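# Set the bottle on the bench, shelf and jars undisturbed

## Task

Get the bottle standing upright on the bench, away from the rack. When done, the shelf must sit level and rest on all four of its pins, and every jar on it must still be upright.

## Robot and tools

Robot: two UR7e-style arms, left_arm and right_arm, each ending in a Robotiq 2F-85 two-finger gripper with a wrist camera. Bases in the scene frame: left_arm at (+0.006, +0.505, +0.047) m, right_arm at (-0.064, -0.368, +0.047) m, each with a yaw of about 2 degrees. Cameras: cam_high, cam_low, cam_left_wrist, cam_right_wrist, all 672x504.

Scene frame: origin at table-top height, halfway between the nominal bases; +x points out over the table, +z up, +y toward left_arm. Image left/right does not match arm names. Gripper axes: fingers point along its +z, they open and close along its y, and a block sticks out about 10 cm toward its +x. end_effector_position is the point between the closed pads; closed fingertips reach about 19 mm past it, open ones about 6 mm.

execute_actions(actions, cameras): actions is a list of actions. Each action is a table of up to 15 rows, one row per 1/30 s step, so one action lasts 0.5 s; a short table repeats its last row. Every row holds 18 numbers in [-1, 1], both arms always: left dx, dy, dz, rx, ry, rz, gripper position, force_limit, speed, then the same nine for the right arm. dx..rz are offsets, not poses: along scene axes, measured from that arm's Hand target as it stood when the action began (every row counts from that same start). 1.0 equals 0.6 m or 180 degrees; rx, ry, rz form one rotation vector turning about the hand position. Sending the same offset again moves further. Six zeros re-request the current Hand target. The three gripper numbers are absolute settings: position +1 is open (85 mm), about -0.8 brings the pads together, -1 closes until blocked; force_limit and speed both start at +1, and speed runs roughly 20 mm/s at -1, 85 at 0, 150 at +1. A 0 is a real command, so resend the previous values to leave a gripper alone. Images come only with an empty actions list or when cameras names them (["all"], [] or names).

move(target, speed, blend, stop_force, zero, blocking, cameras): target is one 18-number row as above, or a list of up to 15 such rows; all offsets in every row count from the Hand targets at the move's start, not from the previous row. Paths are straight lines, do not avoid obstacles or the other arm, and are capped at 10 s in total. speed: m/s, 0.002 to 3.6, default 0.25 (turning up to twice that in rad/s); one value or one per target. blend: metres of corner rounding per target; 0 stops at each. stop_force: 3 to 120 N, shared by both arms; an arm's path ends when its wrist sensor feels that much push against its travel, then it backs off slightly but keeps some press. Not reliable for light or tipping objects, nor when the gripper rotates; omit it when lifting away from something pressed. zero (only with stop_force, default true) re-zeroes moving arms first. blocking=false returns after about 0.5 s while the move continues (not allowed with stop_force). Result adds a move: line: done, off_target, moving, held or fault, plus limits=paced (pose clipped) or limits=held (steps withheld). Keep paths away from an arm's own base.

wait(seconds 0 to 10): lets time pass holding commands. stop(): brakes a running move. zoom_image(camera, region [x0, y0, x1, y1] in pixels, at most 504 each way): closer look at the latest image of that camera. zero_wrist_force(arm): makes current wrist reading the new zero. read_manual(section): licence text only. finished_scene(scene 1 or 2): ends the scene; the goal must hold with the robot hands off.

Results: per arm end_effector_position (m), end_effector_quat_wxyz, velocities (m/s, rad/s), Hand target (the last commanded pose after clipping; the next offsets start here, and the gripper may rest a little short of it), Joint positions, Joint torques (whole drive output, noisy), Wrist force and Wrist torque in the gripper's own axes (push on a surface reads as force into the arm; a third line gives the peak since last shown), motor temperatures, Tool commands. Gripper: position_measured in counts (3 open, about 78 = 60 mm, 130 = 40 mm, 180 = 20 mm, 230 pads touching); object_status 0 moving, 1 blocked while opening, 2 blocked while closing (a grip), 3 reached target or fully shut. To grip, send -1, keep sending it, and look for 2. force_limit and speed change only with a new position number; to soften a grip, open first.

Limits and hazards: orientation commands are clipped to 32 degrees from the measured one per step. Contact torque of 138 N m on the three big joints or 25.7 N m on a wrist joint, or about 150 N outside force, triggers a 10 s arm stop. Arms are stiff: aiming even slightly beyond a firm contact can fault; approach slowly. Motors overheat (MOTOR HOT at 70 °C, brakes at 85 °C) from holding loads, stretched poses or pushing at unreachable goals. A clearance check blocks arm-to-arm approaches, but a moderate collision between the arms, or a gripper closing on the other's fingers, can fail the scene. Never let an object fall off the table or drop from height, never release moving parts, and avoid slams, hard grips on supported parts, and fast swings of loads.

Each tool is called after "Request:" as name(argument=value, ...), one argument or row to a line, values as JSON.

## Session

Request:
execute_actions(
  actions=[],
)

Scene clock: 0.00 s.
left_arm: end_effector_position=(+0.4328, -0.1361, +0.3449) position_measured=3 object_status=3 end_effector_quat_wxyz=(-0.165, -0.174, +0.970, -0.031) | right_arm: end_effector_position=(+0.3553, -0.5622, +0.2565) position_measured=3 object_status=3 end_effector_quat_wxyz=(+0.062, +0.775, -0.626, +0.065)
Joint positions: left_arm=[-1.081 -0.791 0.584 -1.308 -1.904 -1.392] | right_arm=[3.139 -1.447 -2.02 -1.216 1.394 -1.821]
Joint velocities: within noise
Joint torques (N m): no reading
Motor temperatures (°C): left_arm=[34 41 31 37 40 40] | right_arm=[48 45 45 39 48 48]
Wrist force (N): no reading
Wrist torque (N m): no reading
Wrist force, peak (N): no reading
Hand target: left_arm +0.4328, -0.1361, +0.3449; -0.165, -0.174, +0.970, -0.031 | right_arm +0.3553, -0.5622, +0.2565; +0.062, +0.775, -0.626, +0.065
Tool commands: left_gripper/position=+1.0 left_gripper/force_limit=+1.0 left_gripper/speed=+1.0 right_gripper/position=+1.0 right_gripper/force_limit=+1.0 right_gripper/speed=+1.0

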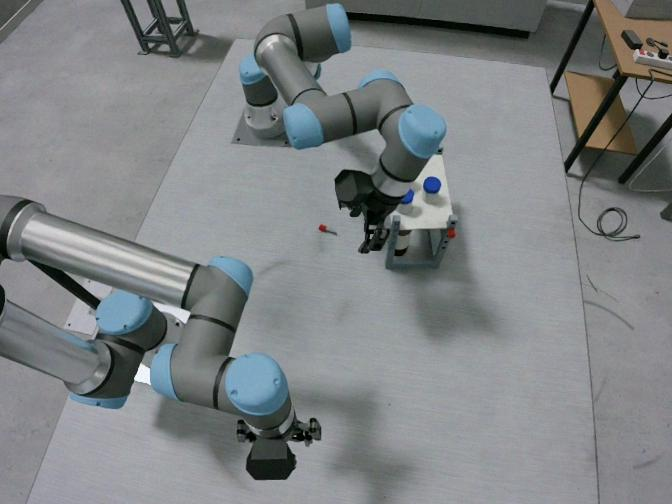

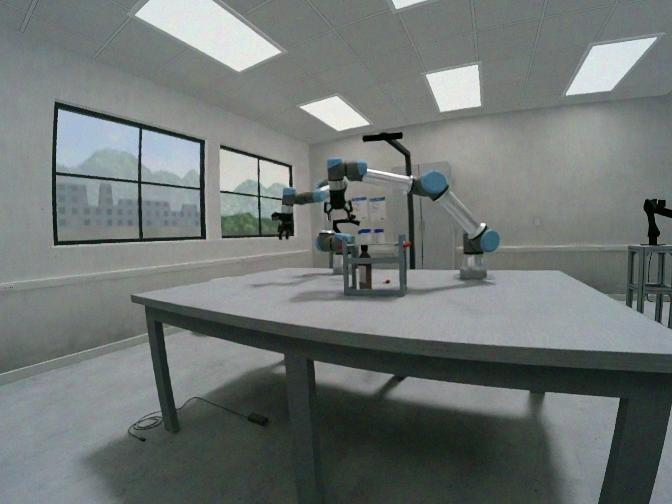

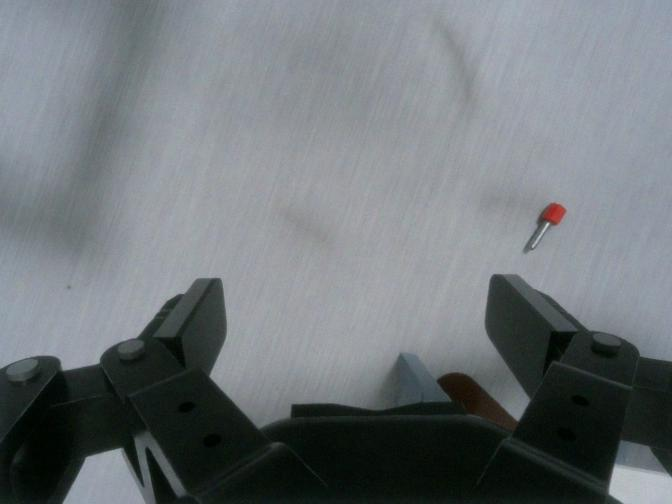

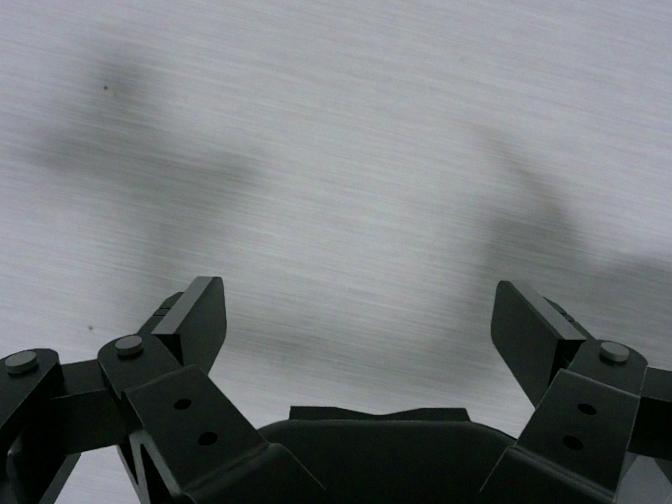

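Request:
zoom_image(
  camera="cam_high",
  region=[300, 120, 500, 300],
)

Request:
zoom_image(
  camera="cam_low",
  region=[270, 170, 470, 320],
)

Scaled by 2.520 from the camera's 672x504 image, which has a finer 960x720 frame.

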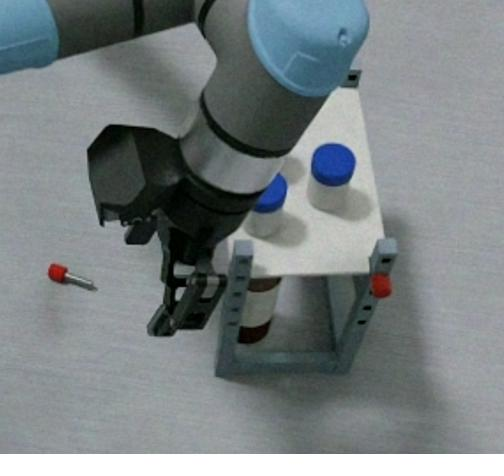

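Scaled by 2.520 from the camera's 672x504 image, which has a finer 960x720 frame.

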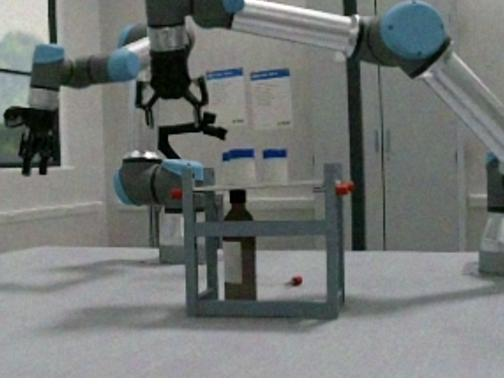

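Request:
move(
  target=[
    [0,0,0.34,0,0,0,1,1,1,0,0,0,0,0,0,1,1,1],
    [0.11,0.2,0.4,0,0,0,1,1,1,0,0,0,0,0,0,1,1,1],
  ],
  blend=0.03,
  cameras=["all"],
)

Scene clock: 27.07 s.
left_arm: end_effector_position=(+0.4980, -0.0154, +0.5838) position_measured=3 object_status=3 end_effector_quat_wxyz=(-0.105, -0.198, +0.960, -0.171) | right_arm: end_effector_position=(+0.3553, -0.5622, +0.2565) position_measured=3 object_status=3 end_effector_quat_wxyz=(+0.062, +0.775, -0.626, +0.065)
Joint positions: left_arm=[-0.911 -0.822 0.035 -0.996 -1.916 -1.322] | right_arm=[3.139 -1.447 -2.02 -1.216 1.394 -1.821]
Joint torques (N m): left_arm=[-8.87 -60.63 -21.35 -1.69 1.2 1.44] | right_arm=[-0.93 18.43 25.49 2.57 -0.58 -0.26]
Wrist force (N): left_arm=[0.2 0.5 -0.4] | right_arm=[0.1 -0.1 0.0]
Wrist torque (N m): left_arm=[0.06 -0.02 -0.04] | right_arm=[-0.02 -0.02 0.00]
Wrist force, peak (N): left_arm=[1.0 0.2 -2.6] | right_arm=[-0.1 -0.6 0.1]
Hand target: left_arm +0.4988, -0.0161, +0.5849; -0.165, -0.174, +0.970, -0.031 | right_arm +0.3553, -0.5622, +0.2565; +0.062, +0.775, -0.626, +0.065
Off the commanded pose: left_arm 0.002 m, 18 deg | right_arm 0.000 m, 0 deg.
elbow stopped short (left arm): the move would have taken joint 3 (elbow) straighter than the controller allows.
move: off_target (left_arm)

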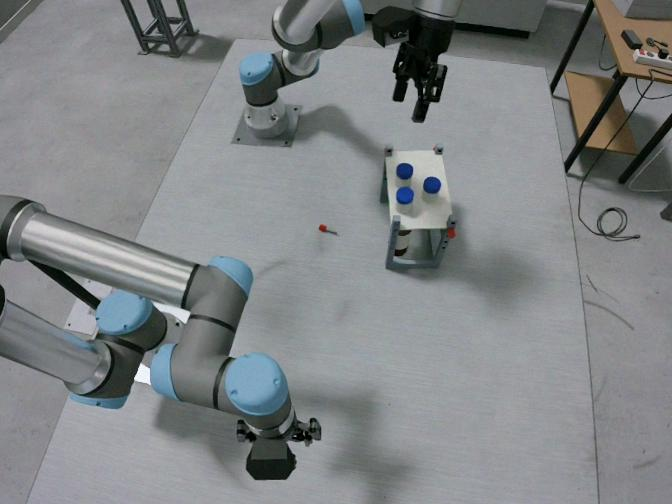

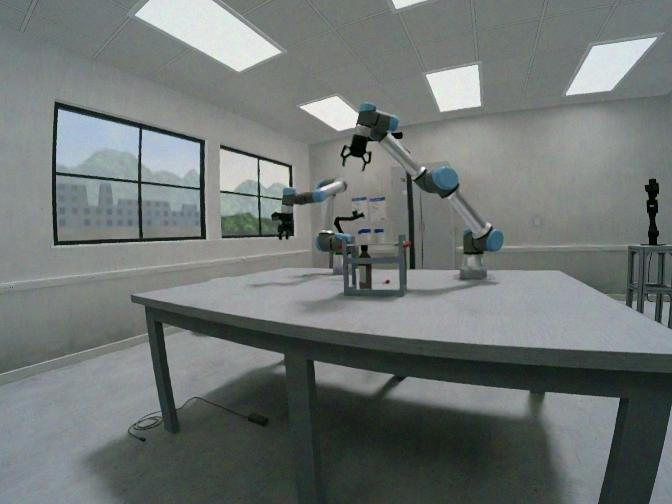

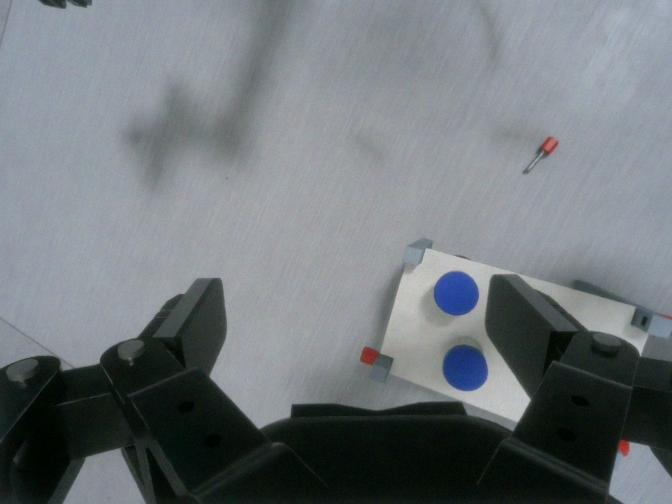

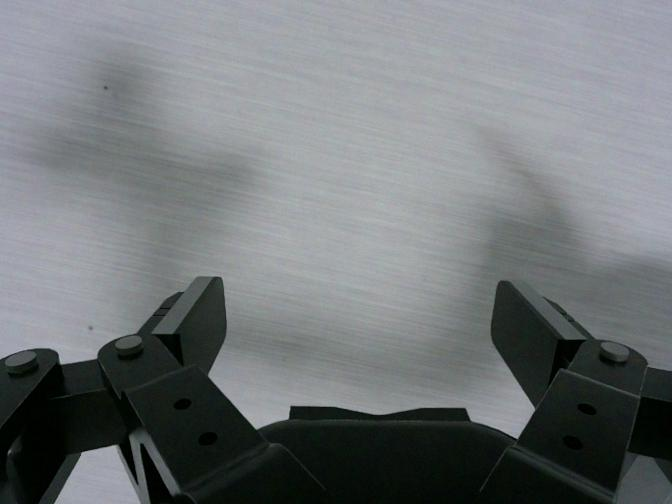

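Request:
zoom_image(
  camera="cam_high",
  region=[300, 130, 480, 280],
)

Request:
zoom_image(
  camera="cam_low",
  region=[330, 210, 430, 310],
)

Request:
zoom_image(
  camera="cam_left_wrist",
  region=[340, 120, 672, 480],
)

Scaled by 2.800 from the camera's 672x504 image, which has a finer 960x720 frame.

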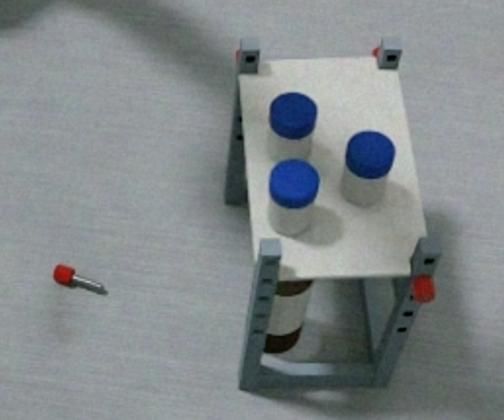

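Scaled by 5.040 from the camera's 672x504 image, which has a finer 960x720 frame.

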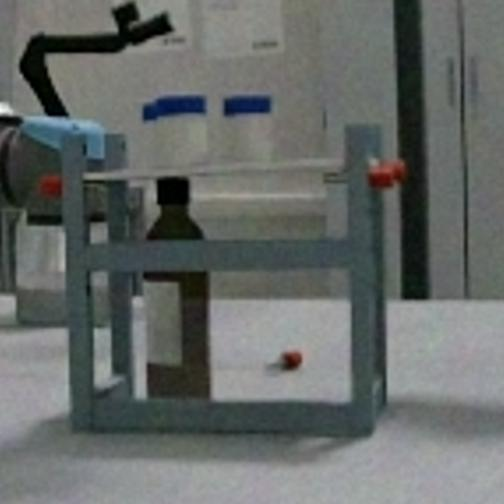

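Scaled by 1.400 from the camera's 672x504 image, which has a finer 960x720 frame.

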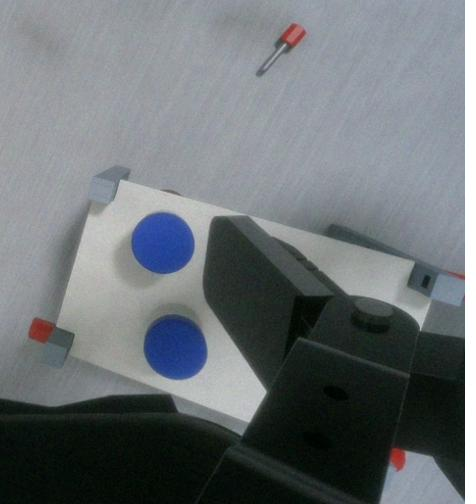

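Request:
move(
  target=[0,0,0,0,0,0,1,1,1,0.2,0.3,0.03,0.361,0,0,1,1,1],
  cameras=["cam_high","cam_right_wrist","cam_low"],
)

Scene clock: 66.10 s.
left_arm: end_effector_position=(+0.4979, -0.0155, +0.5838) position_measured=3 object_status=3 end_effector_quat_wxyz=(-0.105, -0.198, +0.960, -0.171) | right_arm: end_effector_position=(+0.4753, -0.3822, +0.2746) position_measured=3 object_status=3 end_effector_quat_wxyz=(-0.364, +0.686, -0.563, -0.282)
Joint positions: left_arm=[-0.912 -0.822 0.035 -0.996 -1.916 -1.322] | right_arm=[3.011 -1.846 -1.766 -1.291 2.515 -2.029]
Joint torques (N m): left_arm=[-11.43 -61.01 -13.99 -3.7 1.06 1.57] | right_arm=[7.95 24.85 37.26 0.33 4.24 -2.26]
Wrist force (N): left_arm=[-0.1 0.3 -0.3] | right_arm=[0.8 -0.4 -0.4]
Wrist torque (N m): left_arm=[0.03 0.03 -0.05] | right_arm=[-0.27 -0.08 -0.21]
Wrist force, peak (N): left_arm=[0.2 0.3 -1.0] | right_arm=[1.1 -0.3 -0.5]
Hand target: left_arm +0.4988, -0.0161, +0.5849; -0.165, -0.174, +0.970, -0.031 | right_arm +0.4753, -0.3822, +0.2745; -0.364, +0.686, -0.563, -0.282
Off the commanded pose: left_arm 0.002 m, 18 deg | right_arm 0.000 m, 0 deg.
elbow stopped short (left arm): the move would have taken joint 3 (elbow) straighter than the controller allows.
move: off_target (left_arm)
Images, in order (width x height): cam_high 672x504, cam_low 672x504, cam_right_wrist 672x504.

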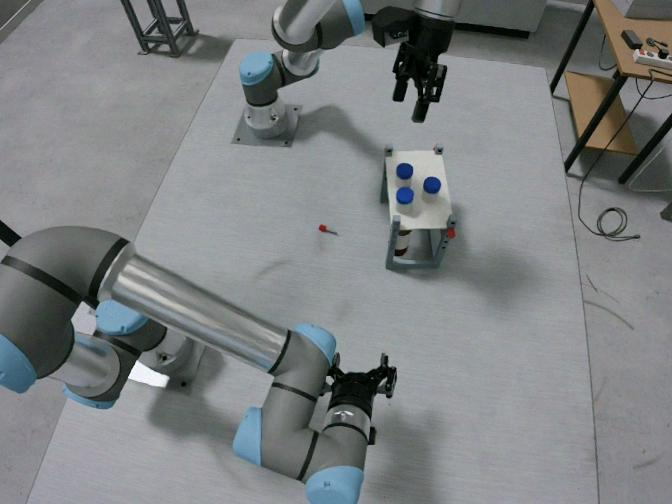

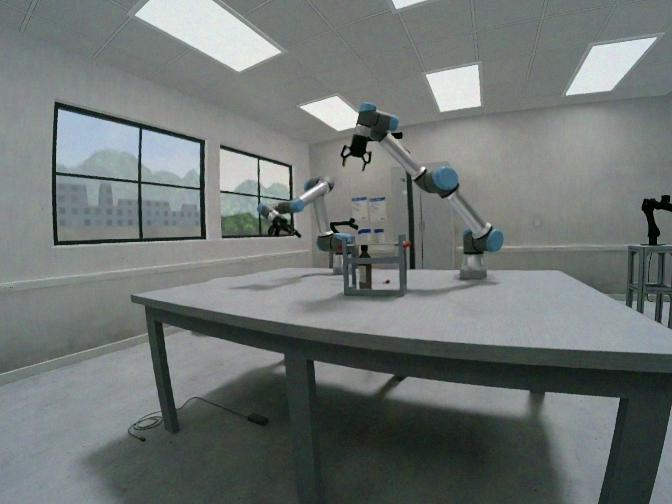

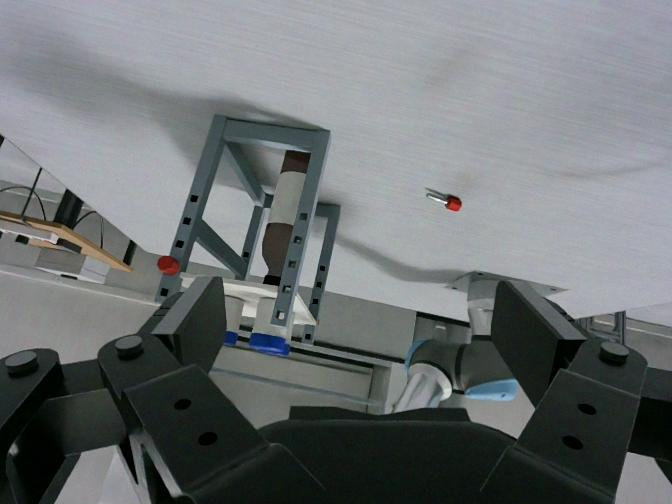

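Request:
zoom_image(
  camera="cam_right_wrist",
  region=[120, 100, 360, 370],
)

Scaled by 1.867 from the camera's 672x504 image, which has a finer 960x720 frame.

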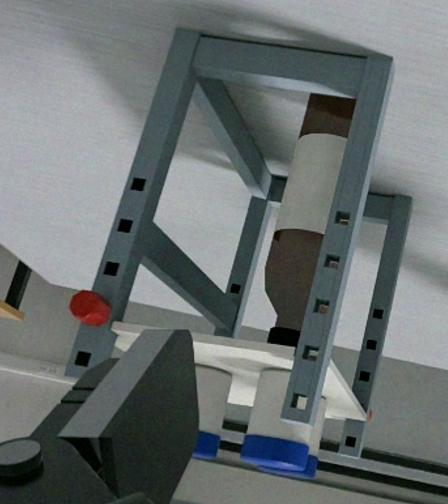

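Request:
move(
  target=[0,0,0,0,0,0,1,1,1,0.01,0.34,-0.08,0.0833,0.064,0,1,1,1],
  cameras=["cam_right_wrist"],
)

Request:
zoom_image(
  camera="cam_right_wrist",
  region=[180, 60, 500, 340],
)

Scene clock: 101.73 s.
left_arm: end_effector_position=(+0.4979, -0.0155, +0.5838) position_measured=3 object_status=3 end_effector_quat_wxyz=(-0.105, -0.198, +0.960, -0.171) | right_arm: end_effector_position=(+0.4813, -0.1782, +0.2266) position_measured=3 object_status=3 end_effector_quat_wxyz=(-0.392, +0.602, -0.555, -0.420)
Joint positions: left_arm=[-0.912 -0.822 0.035 -0.996 -1.916 -1.322] | right_arm=[3.324 -2.043 -1.948 -0.52 2.788 -1.363]
Joint torques (N m): left_arm=[-12.14 -61.04 -13.81 -3.69 1 1.61] | right_arm=[7.93 28.56 4 4.66 0 1.92]
Wrist force (N): left_arm=[0.0 0.5 -0.3] | right_arm=[1.2 -0.1 -0.9]
Wrist torque (N m): left_arm=[0.06 0.01 -0.03] | right_arm=[-0.18 -0.16 -0.29]
Wrist force, peak (N): left_arm=[0.0 0.6 -0.7] | right_arm=[1.4 -0.1 -2.4]
Hand target: left_arm +0.4988, -0.0161, +0.5849; -0.165, -0.174, +0.970, -0.031 | right_arm +0.4813, -0.1782, +0.2265; -0.392, +0.601, -0.555, -0.420
Off the commanded pose: left_arm 0.002 m, 18 deg | right_arm 0.000 m, 0 deg.
elbow stopped short (left arm): the move would have taken joint 3 (elbow) straighter than the controller allows.
move: off_target (left_arm)
Images, in order (width x height): cam_right_wrist 672x504.

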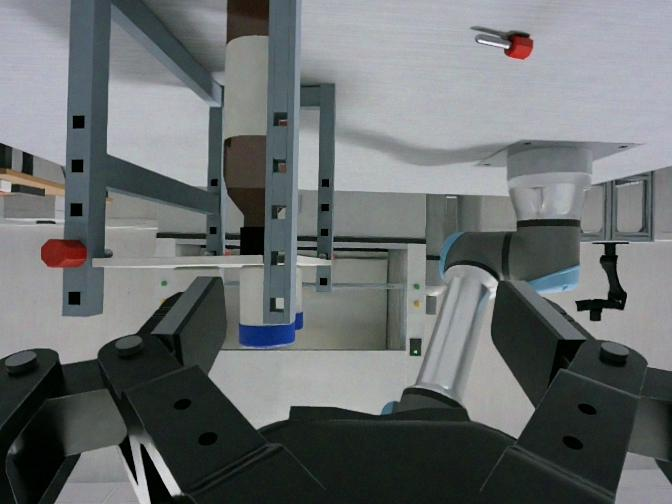

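Scaled by 1.575 from the camera's 672x504 image, which has a finer 960x720 frame.

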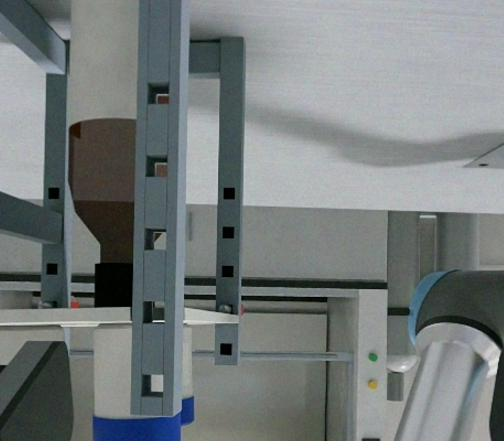

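Request:
zoom_image(
  camera="cam_right_wrist",
  region=[30, 190, 190, 330],
)

Request:
zoom_image(
  camera="cam_right_wrist",
  region=[220, 190, 360, 330],
)

Scaled by 3.150 from the camera's 672x504 image, which has a finer 960x720 frame.

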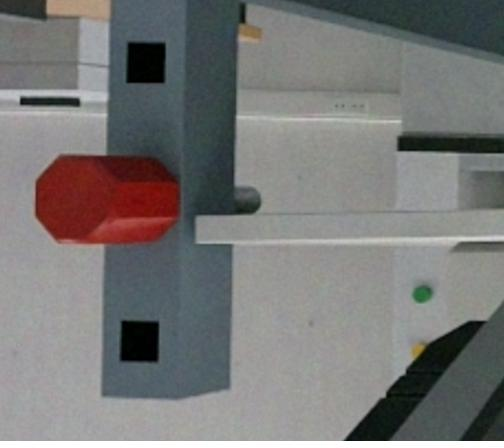

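Scaled by 3.600 from the camera's 672x504 image, which has a finer 960x720 frame.

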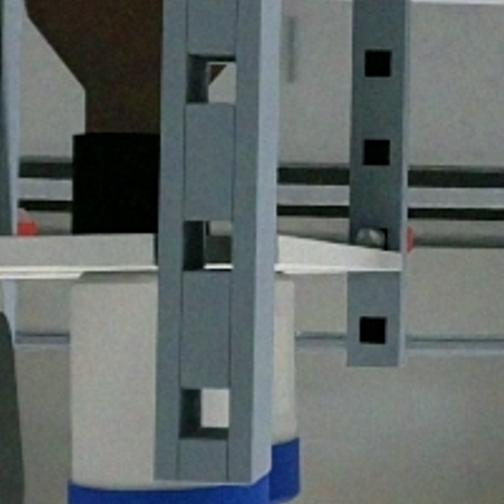

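Request:
move(
  target=[
    [-0.25,0.11,-0.225,0,0,-0.9,1,1,1,0,0,0,0,0,0,1,1,1],
    [-0.38,0.093,-0.69,-0.53,-0.131,0.767,1,1,1,0,0,0,0,0,0,1,1,1],
  ],
  blend=0.03,
  speed=0.3,
  cameras=["cam_left_wrist","cam_high"],
)

Scene clock: 171.37 s.
left_arm: end_effector_position=(+0.2707, +0.0396, +0.1709) position_measured=3 object_status=3 end_effector_quat_wxyz=(-0.047, +0.706, +0.046, +0.705) | right_arm: end_effector_position=(+0.4813, -0.1782, +0.2266) position_measured=3 object_status=3 end_effector_quat_wxyz=(-0.392, +0.602, -0.555, -0.420)
Joint positions: left_arm=[-1.854 -1.009 1.875 -0.87 -0.382 0.005] | right_arm=[3.324 -2.043 -1.948 -0.52 2.788 -1.363]
Joint torques (N m): left_arm=[9.62 -29.15 -22.47 2.23 -1.42 -1.75] | right_arm=[7.19 28.59 4 4.6 0.06 1.82]
Wrist force (N): left_arm=[-0.6 -1.6 -1.1] | right_arm=[1.3 0.0 -1.0]
Wrist torque (N m): left_arm=[-0.17 0.16 0.01] | right_arm=[-0.17 -0.18 -0.28]
Wrist force, peak (N): left_arm=[-2.2 -1.9 -1.4] | right_arm=[1.6 0.0 -0.9]
Hand target: left_arm +0.2708, +0.0397, +0.1709; -0.047, +0.706, +0.047, +0.705 | right_arm +0.4813, -0.1782, +0.2266; -0.392, +0.602, -0.555, -0.420
Off the commanded pose: left_arm 0.000 m, 0 deg | right_arm 0.000 m, 0 deg.
elbow stopped short (left arm): the move would have taken joint 3 (elbow) straighter than the controller allows.
move: done
Images, in order (width x height): cam_high 672x504, cam_left_wrist 672x504.

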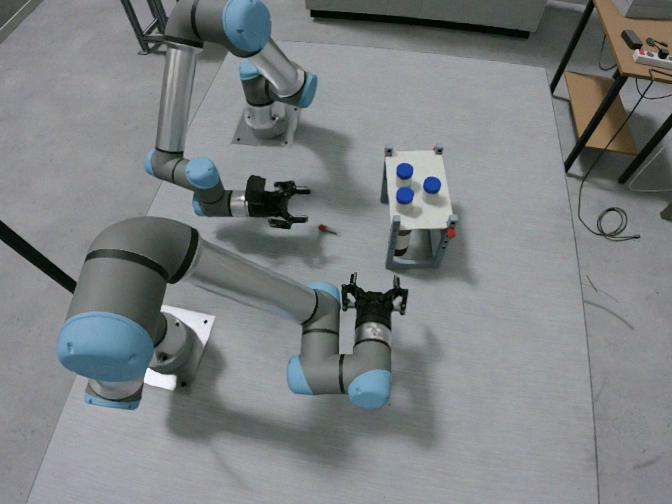

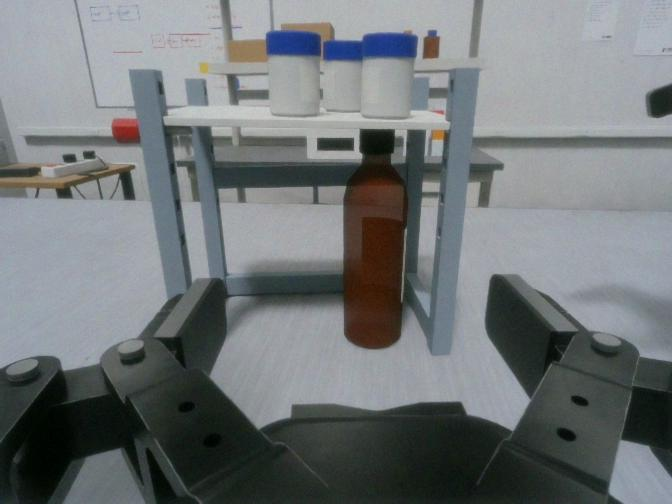

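Request:
move(
  target=[
    [0.3,0.517,0.217,0,0,0,1,1,1,-0.167,-0.033,0.1,-0.144,0.171,-0.258,1,1,1],
    [0.3,0.517,0.217,0,0,0,1,1,1,-0.302,0.397,-0.11,-0.2872,0.3418,-0.5163,1,1,1],
  ],
  speed=0.3,
  cameras=["cam_left_wrist","cam_high","cam_right_wrist"],
)

Scene clock: 225.17 s.
left_arm: end_effector_position=(+0.4508, +0.3499, +0.3011) position_measured=3 object_status=3 end_effector_quat_wxyz=(-0.047, +0.706, +0.047, +0.705) | right_arm: end_effector_position=(+0.3001, +0.0600, +0.1606) position_measured=3 object_status=3 end_effector_quat_wxyz=(+0.000, +0.121, +0.993, +0.000)
Joint positions: left_arm=[-1.336 -1.779 2.389 -0.599 0.136 -0.01] | right_arm=[4.281 -1.835 -1.849 -1.028 1.57 1.348]
Joint torques (N m): left_arm=[10.86 1.95 -27.5 1.15 1.84 -1.65] | right_arm=[7.39 24.07 36.62 0.56 2.23 1.86]
Wrist force (N): left_arm=[-0.6 -1.8 -0.9] | right_arm=[0.0 -0.3 0.4]
Wrist torque (N m): left_arm=[-0.19 0.18 0.01] | right_arm=[-0.09 0.04 -0.13]
Wrist force, peak (N): left_arm=[-0.2 -2.9 -0.2] | right_arm=[1.9 -0.7 -0.7]
Hand target: left_arm +0.4508, +0.3499, +0.3011; -0.047, +0.706, +0.047, +0.705 | right_arm +0.3001, +0.0600, +0.1606; +0.000, +0.121, +0.993, +0.000
Off the commanded pose: left_arm 0.000 m, 0 deg | right_arm 0.000 m, 0 deg.
move: done
Images, in order (width x height): cam_high 672x504, cam_left_wrist 672x504, cam_right_wrist 672x504.

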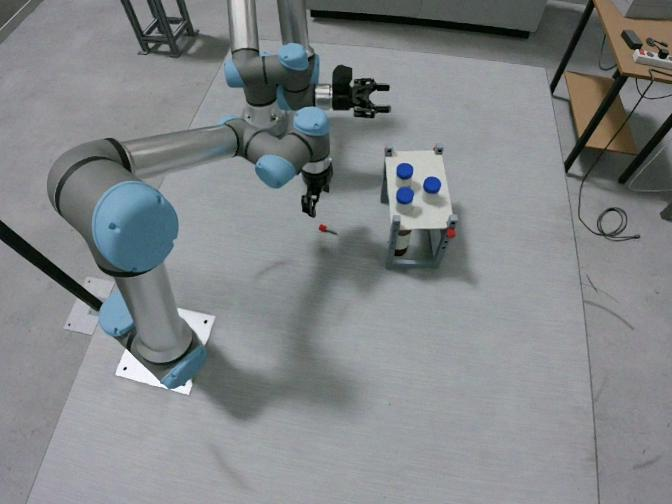

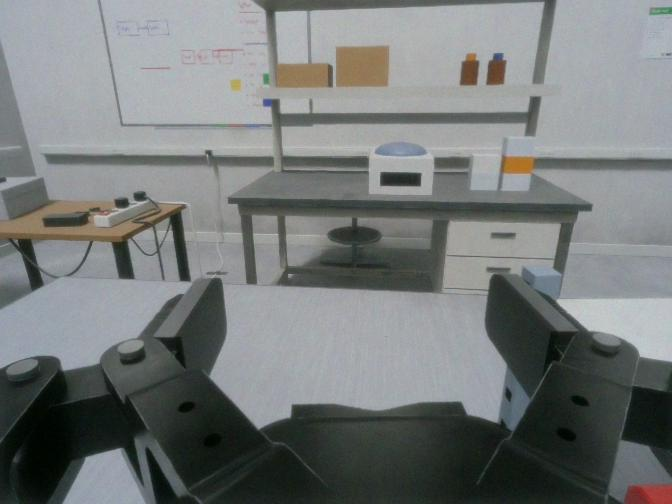

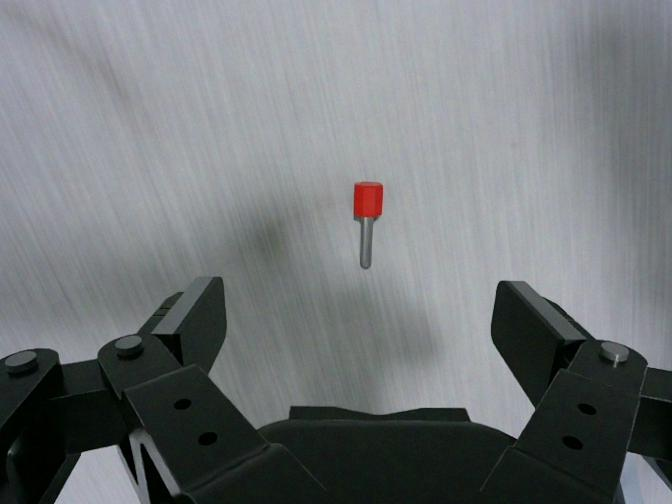

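Request:
zoom_image(
  camera="cam_right_wrist",
  region=[316, 160, 416, 290],
)

Scaled by 3.877 from the camera's 672x504 image, which has a finer 960x720 frame.

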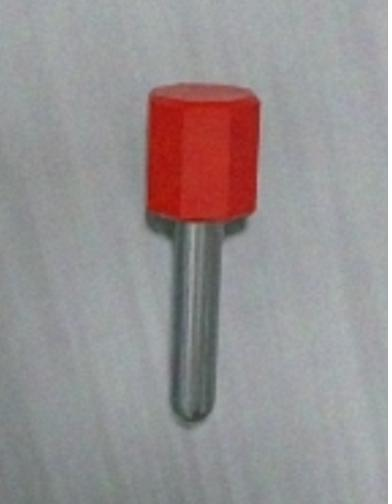

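Request:
move(
  target=[0,0,0,0,0,0,1,1,1,-0.0042,0.0235,-0.158,0,0,0,-0.1,-1,-0.5],
  speed=0.12,
  cameras=["cam_right_wrist"],
)

Scene clock: 260.73 s.
left_arm: end_effector_position=(+0.4508, +0.3499, +0.3011) position_measured=3 object_status=3 end_effector_quat_wxyz=(-0.047, +0.706, +0.047, +0.705) | right_arm: end_effector_position=(+0.2976, +0.0741, +0.0658) position_measured=141 object_status=0 end_effector_quat_wxyz=(+0.000, +0.121, +0.993, +0.000)
Joint positions: left_arm=[-1.336 -1.779 2.389 -0.599 0.136 -0.01] | right_arm=[4.296 -1.997 -1.918 -0.798 1.57 1.363]
Joint torques (N m): left_arm=[10.39 1.81 -27.28 1.13 1.83 -1.55] | right_arm=[7.45 29.59 4.94 4.66 0.58 1.98]
Wrist force (N): left_arm=[-0.6 -1.5 -0.8] | right_arm=[0.2 -0.2 0.0]
Wrist torque (N m): left_arm=[-0.15 0.18 0.01] | right_arm=[-0.02 0.02 -0.13]
Wrist force, peak (N): left_arm=[-0.5 -2.0 -1.0] | right_arm=[-0.1 -0.2 1.2]
Hand target: left_arm +0.4508, +0.3499, +0.3011; -0.047, +0.706, +0.047, +0.705 | right_arm +0.2976, +0.0741, +0.0658; +0.000, +0.121, +0.993, +0.000
Off the commanded pose: left_arm 0.000 m, 0 deg | right_arm 0.000 m, 0 deg.
move: done
Images, in order (width x height): cam_right_wrist 672x504.

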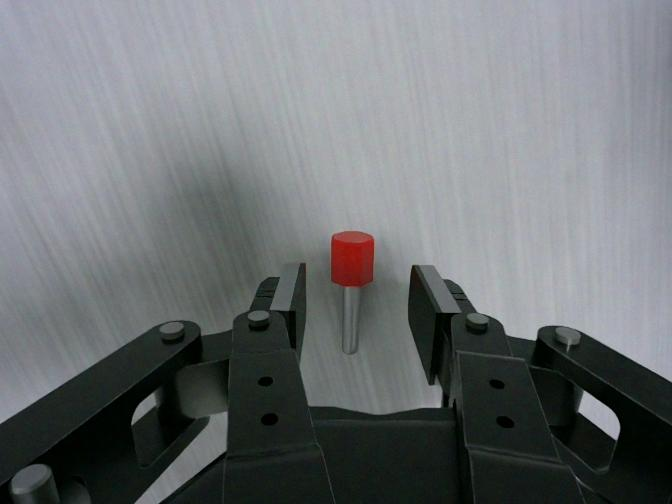

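Request:
move(
  target=[0,0,0,0,0,0,1,1,1,0.0028,-0.0025,-0.093,0,0,0,-0.1,-1,-0.5],
  speed=0.02,
  stop_force=5,
  cameras=["cam_right_wrist"],
)

Scene clock: 274.33 s.
left_arm: end_effector_position=(+0.4508, +0.3499, +0.3011) position_measured=3 object_status=3 end_effector_quat_wxyz=(-0.047, +0.706, +0.047, +0.705) | right_arm: end_effector_position=(+0.2990, +0.0728, +0.0181) position_measured=141 object_status=3 end_effector_quat_wxyz=(+0.000, +0.121, +0.993, +0.000)
Joint positions: left_arm=[-1.336 -1.779 2.389 -0.599 0.136 -0.01] | right_arm=[4.293 -2.086 -1.946 -0.682 1.57 1.36]
Joint torques (N m): left_arm=[10.34 1.39 -26.83 1.18 1.73 -1.55] | right_arm=[5.1 48.97 30.84 3.45 -1.78 0.43]
Wrist force (N): left_arm=[-0.7 -1.8 -1.1] | right_arm=[-0.2 -0.3 -0.1]
Wrist torque (N m): left_arm=[-0.19 0.20 0.02] | right_arm=[-0.04 0.06 0.01]
Wrist force, peak (N): left_arm=[-0.7 -1.9 -1.1] | right_arm=[5.6 -10.7 -58.0]
Hand target: left_arm +0.4508, +0.3499, +0.3011; -0.047, +0.706, +0.047, +0.705 | right_arm +0.2990, +0.0728, +0.0181; +0.000, +0.121, +0.993, +0.000 (not the last commanded pose)
Off the commanded pose: left_arm 0.000 m, 0 deg | right_arm 0.008 m, 0 deg.
move: contact (right_arm)
Images, in order (width x height): cam_right_wrist 672x504.

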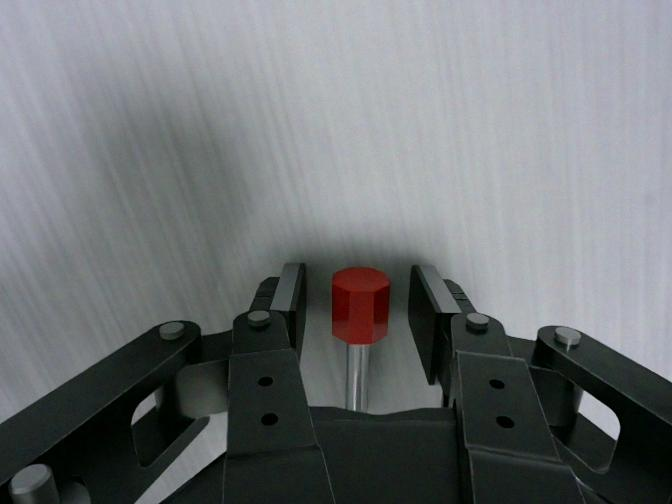

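Request:
move(
  target=[
    [0,0,0,0,0,0,1,1,1,0,0,0.005,0,0,0,-0.1,-1,-0.5],
    [0,0,0,0,0,0,1,1,1,0,0,0.005,0,0,0,-1,-0.4,-1],
  ],
  speed=0.05,
  cameras=["cam_right_wrist"],
)

Scene clock: 281.97 s.
left_arm: end_effector_position=(+0.4508, +0.3499, +0.3011) position_measured=3 object_status=3 end_effector_quat_wxyz=(-0.047, +0.706, +0.047, +0.705) | right_arm: end_effector_position=(+0.2991, +0.0728, +0.0211) position_measured=186 object_status=0 end_effector_quat_wxyz=(+0.000, +0.121, +0.993, +0.000)
Joint positions: left_arm=[-1.336 -1.779 2.389 -0.599 0.136 -0.01] | right_arm=[4.293 -2.08 -1.944 -0.689 1.57 1.36]
Joint torques (N m): left_arm=[10.53 1.05 -26.77 1.23 1.66 -1.44] | right_arm=[5.28 45.85 29.99 0.66 -1.84 0.55]
Wrist force (N): left_arm=[-0.4 -1.5 -0.9] | right_arm=[1.2 -2.6 -5.1]
Wrist torque (N m): left_arm=[-0.14 0.14 0.01] | right_arm=[-0.05 -0.02 0.01]
Wrist force, peak (N): left_arm=[-0.7 -2.0 -1.0] | right_arm=[1.3 -2.4 -5.2]
Hand target: left_arm +0.4508, +0.3499, +0.3011; -0.047, +0.706, +0.047, +0.705 | right_arm +0.2990, +0.0728, +0.0211; +0.000, +0.121, +0.993, +0.000
Off the commanded pose: left_arm 0.000 m, 0 deg | right_arm 0.000 m, 0 deg.
move: done
Images, in order (width x height): cam_right_wrist 672x504.

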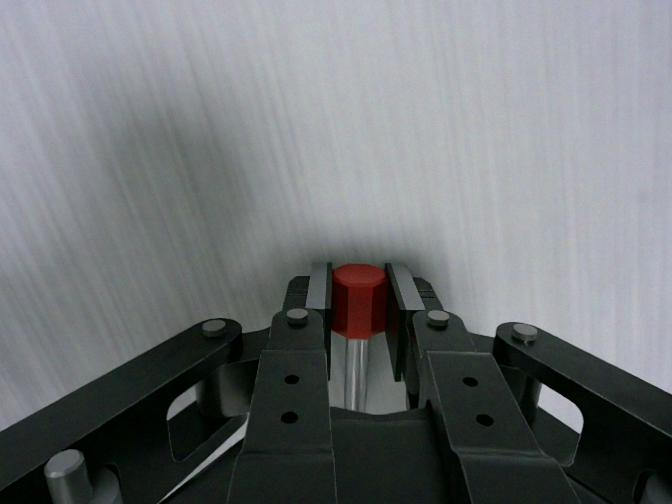

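Request:
wait(
  seconds=0.5,
)

Scene clock: 283.97 s.
left_arm: end_effector_position=(+0.4508, +0.3499, +0.3011) position_measured=3 object_status=3 end_effector_quat_wxyz=(-0.047, +0.706, +0.047, +0.705) | right_arm: end_effector_position=(+0.2991, +0.0728, +0.0211) position_measured=186 object_status=2 end_effector_quat_wxyz=(+0.000, +0.121, +0.993, +0.000)
Joint positions: left_arm=[-1.336 -1.779 2.389 -0.599 0.136 -0.01] | right_arm=[4.293 -2.08 -1.944 -0.689 1.57 1.36]
Joint torques (N m): left_arm=[9.75 1.42 -26.87 1.11 1.5 -1.47] | right_arm=[6.54 28.47 23.42 1.86 -1.92 0.4]
Wrist force (N): left_arm=[-0.6 -2.0 -1.2] | right_arm=[1.0 -2.5 -5.2]
Wrist torque (N m): left_arm=[-0.23 0.17 0.02] | right_arm=[-0.03 0.02 0.01]
Wrist force, peak (N): left_arm=[-0.6 -2.0 -1.2] | right_arm=[1.2 -2.6 -5.4]
Hand target: left_arm +0.4508, +0.3499, +0.3011; -0.047, +0.706, +0.047, +0.705 | right_arm +0.2990, +0.0728, +0.0211; +0.000, +0.121, +0.993, +0.000
Tool commands: left_gripper/position=+1.0 left_gripper/force_limit=+1.0 left_gripper/speed=+1.0 right_gripper/position=-1.0 right_gripper/force_limit=-0.4 right_gripper/speed=-1.0
Off the commanded pose: left_arm 0.000 m, 0 deg | right_arm 0.000 m, 0 deg.
wait: 0.50 s; at rest from the start

Request:
move(
  target=[
    [0,0,0,0,0,0,1,1,1,0,0,0.5,0,0,0,-1,-0.4,-1],
    [0,0,0,0,0,0,1,1,1,0.377,-0.197,0.598,0,0,0.622,-1,-0.4,-1],
  ],
  speed=0.25,
  blend=0.02,
  cameras=["cam_right_wrist","cam_high"],
)

Scene clock: 315.60 s.
left_arm: end_effector_position=(+0.4508, +0.3499, +0.3011) position_measured=3 object_status=3 end_effector_quat_wxyz=(-0.047, +0.706, +0.047, +0.705) | right_arm: end_effector_position=(+0.5252, -0.0454, +0.3799) position_measured=186 object_status=2 end_effector_quat_wxyz=(+0.000, +0.755, -0.655, +0.000)
Joint positions: left_arm=[-1.336 -1.779 2.389 -0.599 0.136 -0.01] | right_arm=[3.877 -1.978 -1.07 -1.664 1.571 -1.011]
Joint torques (N m): left_arm=[9.25 1.26 -27.18 1.06 1.59 -1.47] | right_arm=[-9.32 33.99 41.35 0.8 2.14 -2.08]
Wrist force (N): left_arm=[-0.7 -1.7 -0.8] | right_arm=[0.0 -0.2 0.8]
Wrist torque (N m): left_arm=[-0.18 0.20 0.01] | right_arm=[0.02 0.05 0.03]
Wrist force, peak (N): left_arm=[-0.6 -1.9 -1.2] | right_arm=[1.2 -2.7 -5.4]
Hand target: left_arm +0.4508, +0.3499, +0.3011; -0.047, +0.706, +0.047, +0.705 | right_arm +0.5252, -0.0454, +0.3799; +0.000, +0.755, -0.655, +0.000
Off the commanded pose: left_arm 0.000 m, 0 deg | right_arm 0.000 m, 0 deg.
move: done
Images, in order (width x height): cam_high 672x504, cam_right_wrist 672x504.

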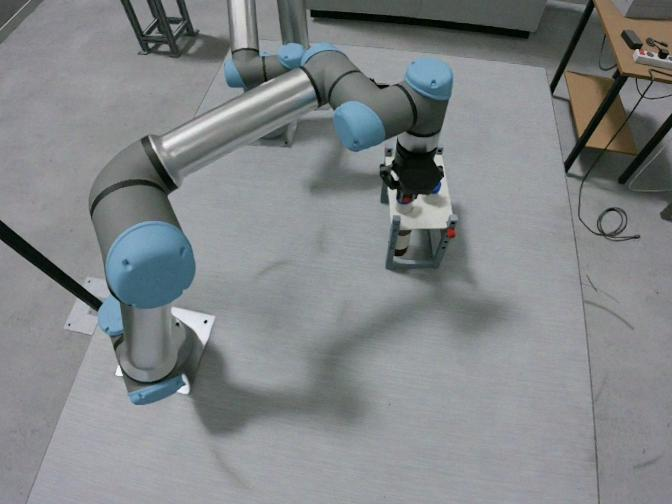

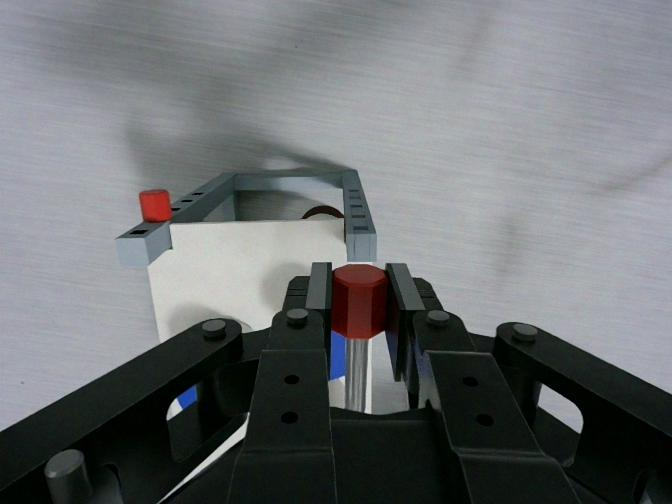

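Request:
zoom_image(
  camera="cam_right_wrist",
  region=[100, 150, 400, 420],
)

Request:
zoom_image(
  camera="cam_right_wrist",
  region=[310, 160, 410, 280],
)

Scaled by 1.680 from the camera's 672x504 image, which has a finer 960x720 frame.

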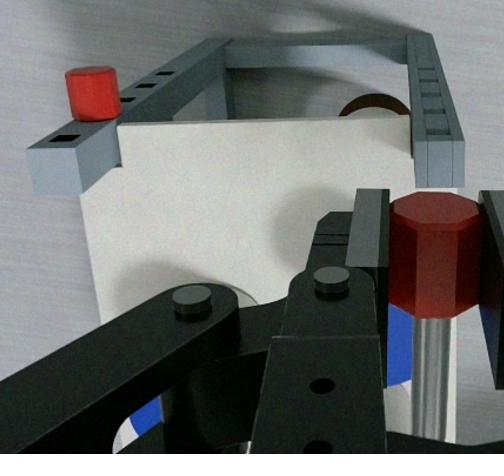

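Scaled by 4.200 from the camera's 672x504 image, which has a finer 960x720 frame.

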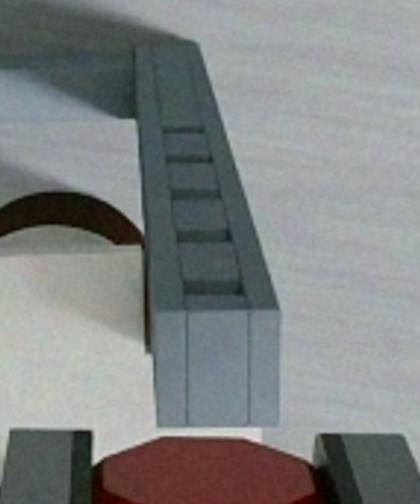

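Request:
move(
  target=[
    [0,0,0,0,0,0,1,1,1,0.0127,-0.1583,0,0,0,0.0072,-1,-0.4,-1],
    [-0.3,-0.517,-0.217,0,0,0,1,1,1,0.0127,-0.1583,-0.254,0,0,0.0072,-1,-0.4,-1],
  ],
  speed=0.2,
  cameras=["cam_right_wrist","cam_high","cam_left_wrist","cam_low"],
)

Request:
zoom_image(
  camera="cam_left_wrist",
  region=[370, 40, 550, 200],
)

Scene clock: 369.57 s.
left_arm: end_effector_position=(+0.2708, +0.0397, +0.1709) position_measured=3 object_status=3 end_effector_quat_wxyz=(-0.047, +0.706, +0.047, +0.705) | right_arm: end_effector_position=(+0.5329, -0.1404, +0.2275) position_measured=186 object_status=2 end_effector_quat_wxyz=(+0.000, +0.763, -0.647, +0.000)
Joint positions: left_arm=[-1.854 -1.009 1.875 -0.87 -0.382 0.005] | right_arm=[3.75 -1.938 -1.52 -1.253 1.571 -1.16]
Joint torques (N m): left_arm=[-12.17 -28.24 -22.54 2.16 -1.42 -1.43] | right_arm=[3.47 30.74 10.69 4.42 -1.69 0.37]
Wrist force (N): left_arm=[-0.9 -1.6 -1.1] | right_arm=[-0.1 -0.5 0.8]
Wrist torque (N m): left_arm=[-0.17 0.22 0.01] | right_arm=[-0.07 0.13 0.00]
Wrist force, peak (N): left_arm=[-0.1 -3.1 -0.1] | right_arm=[2.5 0.2 0.9]
Hand target: left_arm +0.2708, +0.0397, +0.1709; -0.047, +0.706, +0.047, +0.705 | right_arm +0.5329, -0.1404, +0.2275; +0.000, +0.763, -0.647, +0.000
Off the commanded pose: left_arm 0.000 m, 0 deg | right_arm 0.000 m, 0 deg.
move: done

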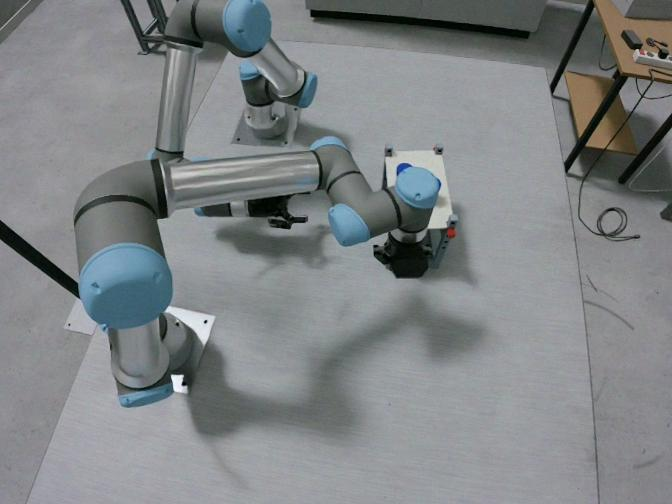

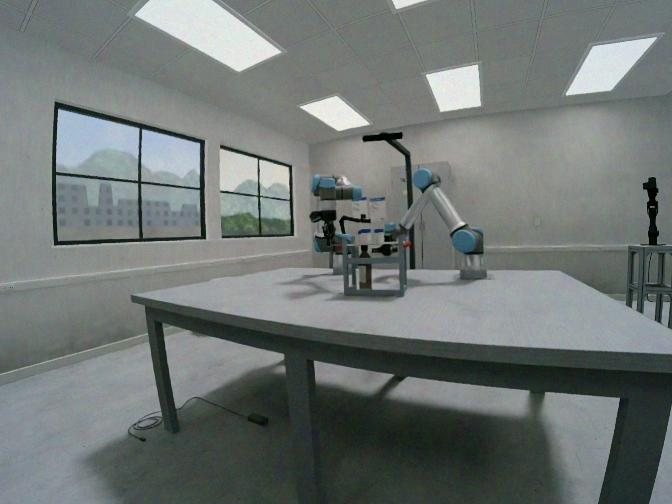

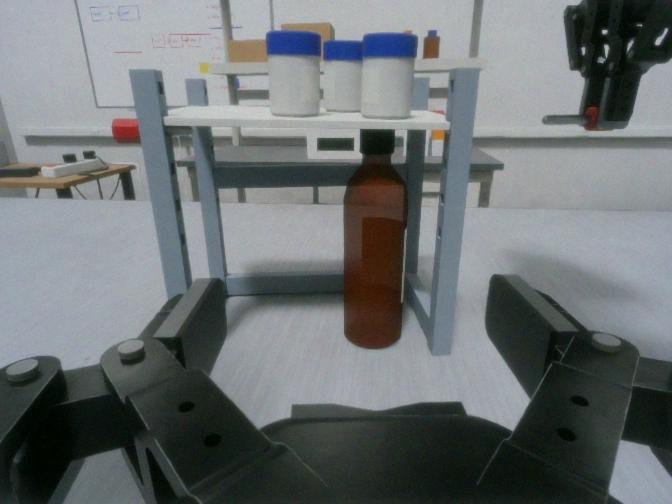

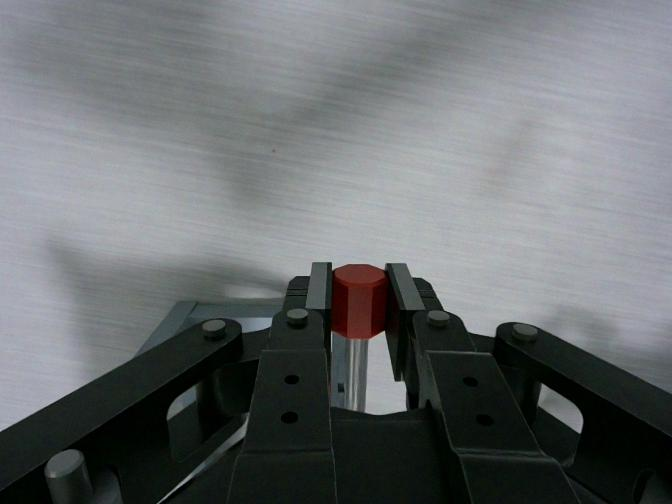

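Scaled by 2.800 from the camera's 672x504 image, which has a finer 960x720 frame.

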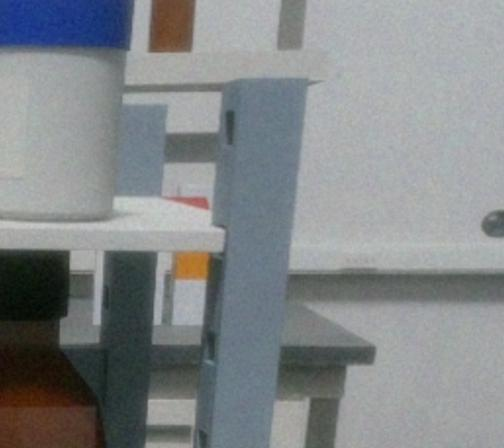

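Request:
zoom_image(
  camera="cam_left_wrist",
  region=[430, 60, 650, 180],
)

Request:
zoom_image(
  camera="cam_left_wrist",
  region=[120, 60, 280, 180],
)

Scaled by 2.291 from the camera's 672x504 image, which has a finer 960x720 frame.

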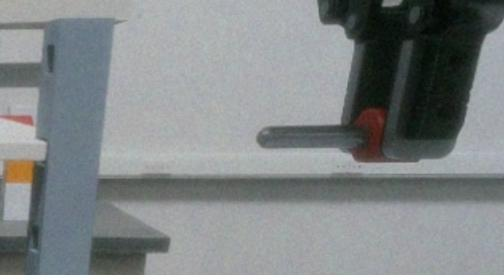

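Scaled by 3.150 from the camera's 672x504 image, which has a finer 960x720 frame.

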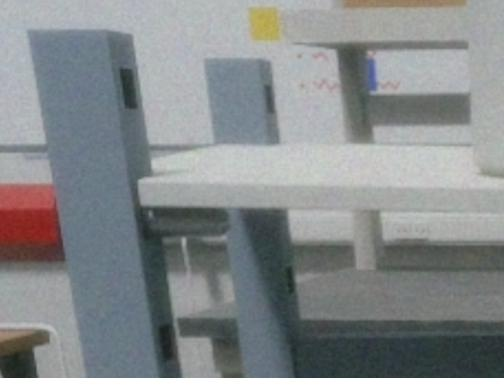

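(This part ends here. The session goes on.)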